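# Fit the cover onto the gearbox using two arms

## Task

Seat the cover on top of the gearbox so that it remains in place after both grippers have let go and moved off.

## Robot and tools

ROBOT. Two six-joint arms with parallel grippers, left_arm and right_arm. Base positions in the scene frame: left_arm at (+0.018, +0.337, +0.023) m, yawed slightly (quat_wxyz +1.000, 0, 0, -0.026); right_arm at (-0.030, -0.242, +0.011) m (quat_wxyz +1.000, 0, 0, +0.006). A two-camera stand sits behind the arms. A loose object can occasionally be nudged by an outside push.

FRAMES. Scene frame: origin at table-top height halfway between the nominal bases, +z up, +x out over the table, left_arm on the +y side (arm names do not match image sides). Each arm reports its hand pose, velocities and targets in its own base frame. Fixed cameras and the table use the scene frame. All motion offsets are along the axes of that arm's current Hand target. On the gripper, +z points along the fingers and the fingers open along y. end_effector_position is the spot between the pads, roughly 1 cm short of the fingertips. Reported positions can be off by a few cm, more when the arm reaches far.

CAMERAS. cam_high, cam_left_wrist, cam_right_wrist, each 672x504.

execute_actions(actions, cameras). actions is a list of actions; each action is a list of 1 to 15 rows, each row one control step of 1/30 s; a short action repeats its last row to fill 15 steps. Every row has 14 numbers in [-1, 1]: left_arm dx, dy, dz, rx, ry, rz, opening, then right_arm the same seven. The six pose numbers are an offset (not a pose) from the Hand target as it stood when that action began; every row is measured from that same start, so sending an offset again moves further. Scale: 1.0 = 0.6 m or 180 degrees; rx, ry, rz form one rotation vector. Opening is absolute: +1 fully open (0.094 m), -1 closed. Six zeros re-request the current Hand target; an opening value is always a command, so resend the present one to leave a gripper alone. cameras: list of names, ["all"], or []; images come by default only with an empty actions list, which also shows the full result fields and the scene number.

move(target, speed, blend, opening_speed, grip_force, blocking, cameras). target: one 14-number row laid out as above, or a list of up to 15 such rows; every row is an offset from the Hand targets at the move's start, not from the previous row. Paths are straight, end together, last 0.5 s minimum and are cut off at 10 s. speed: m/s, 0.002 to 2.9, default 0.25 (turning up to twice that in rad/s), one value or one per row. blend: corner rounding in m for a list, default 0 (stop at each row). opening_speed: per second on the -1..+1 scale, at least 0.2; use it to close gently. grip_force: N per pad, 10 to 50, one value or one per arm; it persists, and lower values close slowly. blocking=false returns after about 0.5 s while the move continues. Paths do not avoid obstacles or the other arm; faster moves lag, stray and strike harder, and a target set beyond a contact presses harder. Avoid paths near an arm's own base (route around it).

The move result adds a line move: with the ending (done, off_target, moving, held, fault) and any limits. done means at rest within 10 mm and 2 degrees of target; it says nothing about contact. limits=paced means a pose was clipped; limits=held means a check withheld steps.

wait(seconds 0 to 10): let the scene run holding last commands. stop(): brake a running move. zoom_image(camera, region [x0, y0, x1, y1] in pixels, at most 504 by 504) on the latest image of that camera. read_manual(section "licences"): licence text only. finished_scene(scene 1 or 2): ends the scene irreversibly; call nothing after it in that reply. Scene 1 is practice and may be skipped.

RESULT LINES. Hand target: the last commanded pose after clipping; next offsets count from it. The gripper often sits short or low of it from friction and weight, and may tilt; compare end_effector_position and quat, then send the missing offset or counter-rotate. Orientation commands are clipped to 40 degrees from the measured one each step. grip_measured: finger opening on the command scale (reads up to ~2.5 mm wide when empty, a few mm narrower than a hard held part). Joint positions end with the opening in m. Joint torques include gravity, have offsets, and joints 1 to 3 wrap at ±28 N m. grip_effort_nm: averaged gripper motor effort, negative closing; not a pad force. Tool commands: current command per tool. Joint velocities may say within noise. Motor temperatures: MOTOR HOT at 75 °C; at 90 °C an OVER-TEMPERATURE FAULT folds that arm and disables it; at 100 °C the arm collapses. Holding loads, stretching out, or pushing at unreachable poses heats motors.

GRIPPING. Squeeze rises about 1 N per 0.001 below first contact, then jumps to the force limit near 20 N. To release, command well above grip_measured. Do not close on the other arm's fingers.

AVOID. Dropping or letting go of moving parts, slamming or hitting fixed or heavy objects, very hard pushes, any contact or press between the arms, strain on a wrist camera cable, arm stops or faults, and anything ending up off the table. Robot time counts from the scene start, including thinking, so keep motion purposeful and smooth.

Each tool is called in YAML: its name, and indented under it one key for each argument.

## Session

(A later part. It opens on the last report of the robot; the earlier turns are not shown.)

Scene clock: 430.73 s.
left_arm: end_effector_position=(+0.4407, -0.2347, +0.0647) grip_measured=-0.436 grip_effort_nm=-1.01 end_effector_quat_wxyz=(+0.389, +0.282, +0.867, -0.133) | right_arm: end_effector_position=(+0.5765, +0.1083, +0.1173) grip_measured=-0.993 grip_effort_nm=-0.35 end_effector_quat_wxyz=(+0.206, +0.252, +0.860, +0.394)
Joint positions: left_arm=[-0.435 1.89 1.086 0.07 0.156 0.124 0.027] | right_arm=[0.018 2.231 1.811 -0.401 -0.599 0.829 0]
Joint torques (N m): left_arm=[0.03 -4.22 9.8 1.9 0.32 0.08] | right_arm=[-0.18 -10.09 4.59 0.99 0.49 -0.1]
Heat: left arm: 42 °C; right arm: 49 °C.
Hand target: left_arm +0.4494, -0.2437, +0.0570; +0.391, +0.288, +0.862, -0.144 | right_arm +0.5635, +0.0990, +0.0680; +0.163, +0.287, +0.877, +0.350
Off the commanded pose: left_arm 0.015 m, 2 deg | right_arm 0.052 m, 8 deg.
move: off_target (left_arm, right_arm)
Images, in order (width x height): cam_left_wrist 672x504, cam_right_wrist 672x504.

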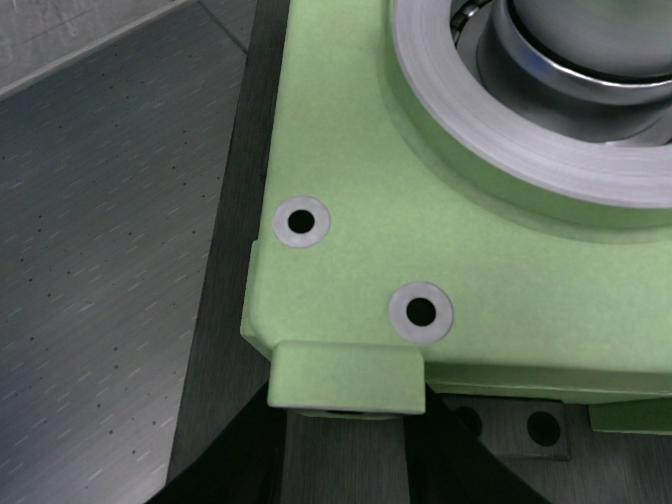

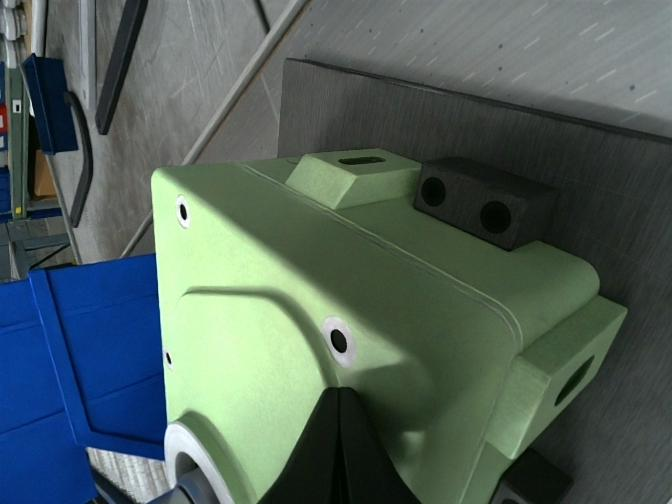

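move:
  target:
    - [-0.0002,0.0027,-0.0228,0,0,0,-1,0,0,0,0,0,0,-1]
    - [-0.0002,0.0027,-0.0228,0,0,0,0.0,0,0,0,0,0,0,-1]
    - [-0.0002,0.0027,-0.16,0,0,0,0.0,-0.0099,0.0825,-0.0820,0,0,0,-1]
  speed: [0.05,0.05,0.12]
  cameras: ["all"]

Scene clock: 434.83 s.
left_arm: end_effector_position=(+0.3966, -0.1979, +0.1137) grip_measured=-0.002 grip_effort_nm=0.12 end_effector_quat_wxyz=(+0.385, +0.281, +0.868, -0.141) | right_arm: end_effector_position=(+0.5617, +0.1000, +0.1359) grip_measured=-0.993 grip_effort_nm=-0.35 end_effector_quat_wxyz=(+0.162, +0.287, +0.875, +0.354)
Joint positions: left_arm=[-0.38 1.608 0.969 -0.107 0.212 0.154 0.047] | right_arm=[0.018 2.231 1.973 -0.694 -0.545 0.829 0]
Joint torques (N m): left_arm=[0.47 -9.05 6.46 1.56 0.23 0.24] | right_arm=[-0.18 -13.11 10.15 1.29 -0.12 -0.05]
Heat: left arm: 42 °C; right arm: 49 °C.
Hand target: left_arm +0.3936, -0.1970, +0.1197; +0.392, +0.288, +0.862, -0.144 | right_arm +0.5635, +0.0990, +0.1381; +0.163, +0.287, +0.877, +0.350
Off the commanded pose: left_arm 0.007 m, 1 deg | right_arm 0.003 m, 1 deg.
move: done

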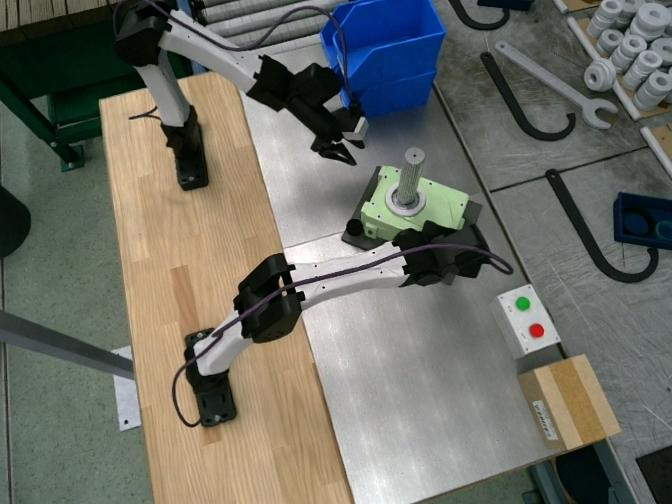

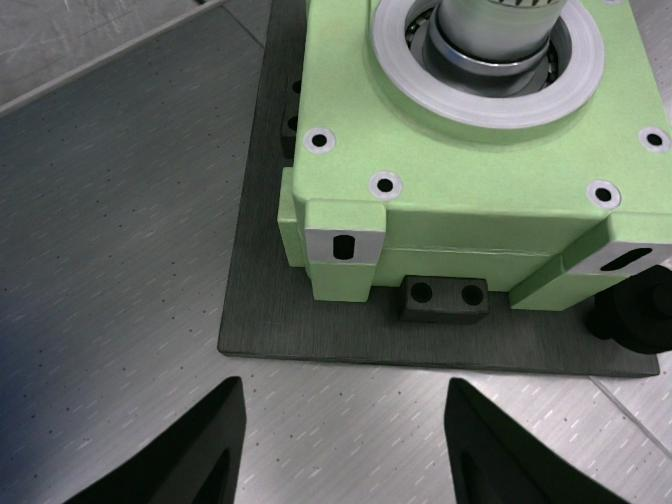

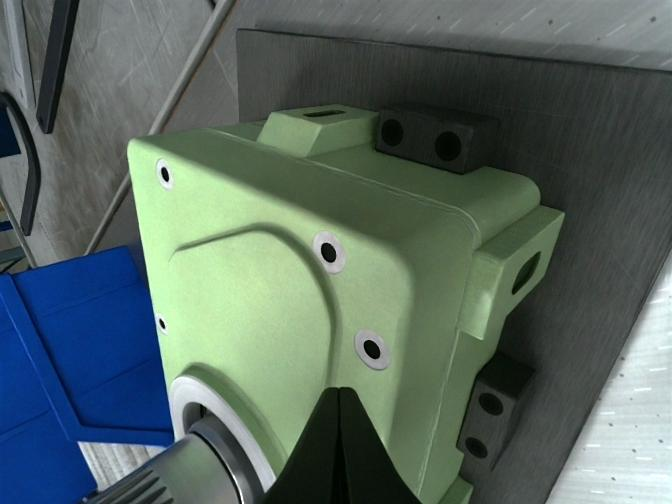

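zoom_image:
  camera: "cam_left_wrist"
  region: [270, 180, 672, 320]

zoom_image:
  camera: "cam_right_wrist"
  region: [180, 100, 560, 385]

Scaled by 1.254 from the camera's 672x504 image, which has a finer 960x720 frame.

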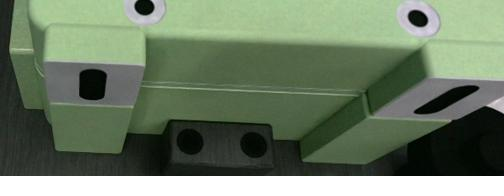

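Scaled by 1.326 from the camera's 672x504 image, which has a finer 960x720 frame.

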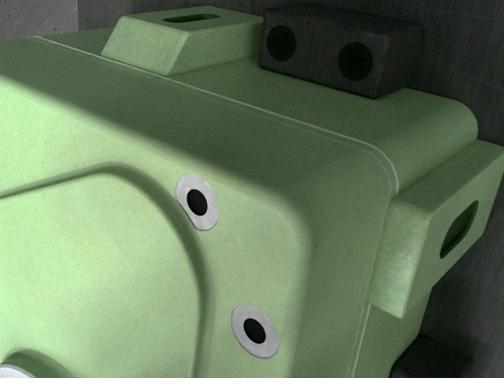

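finished_scene:
  scene: 2

The scene is finished: the task was done.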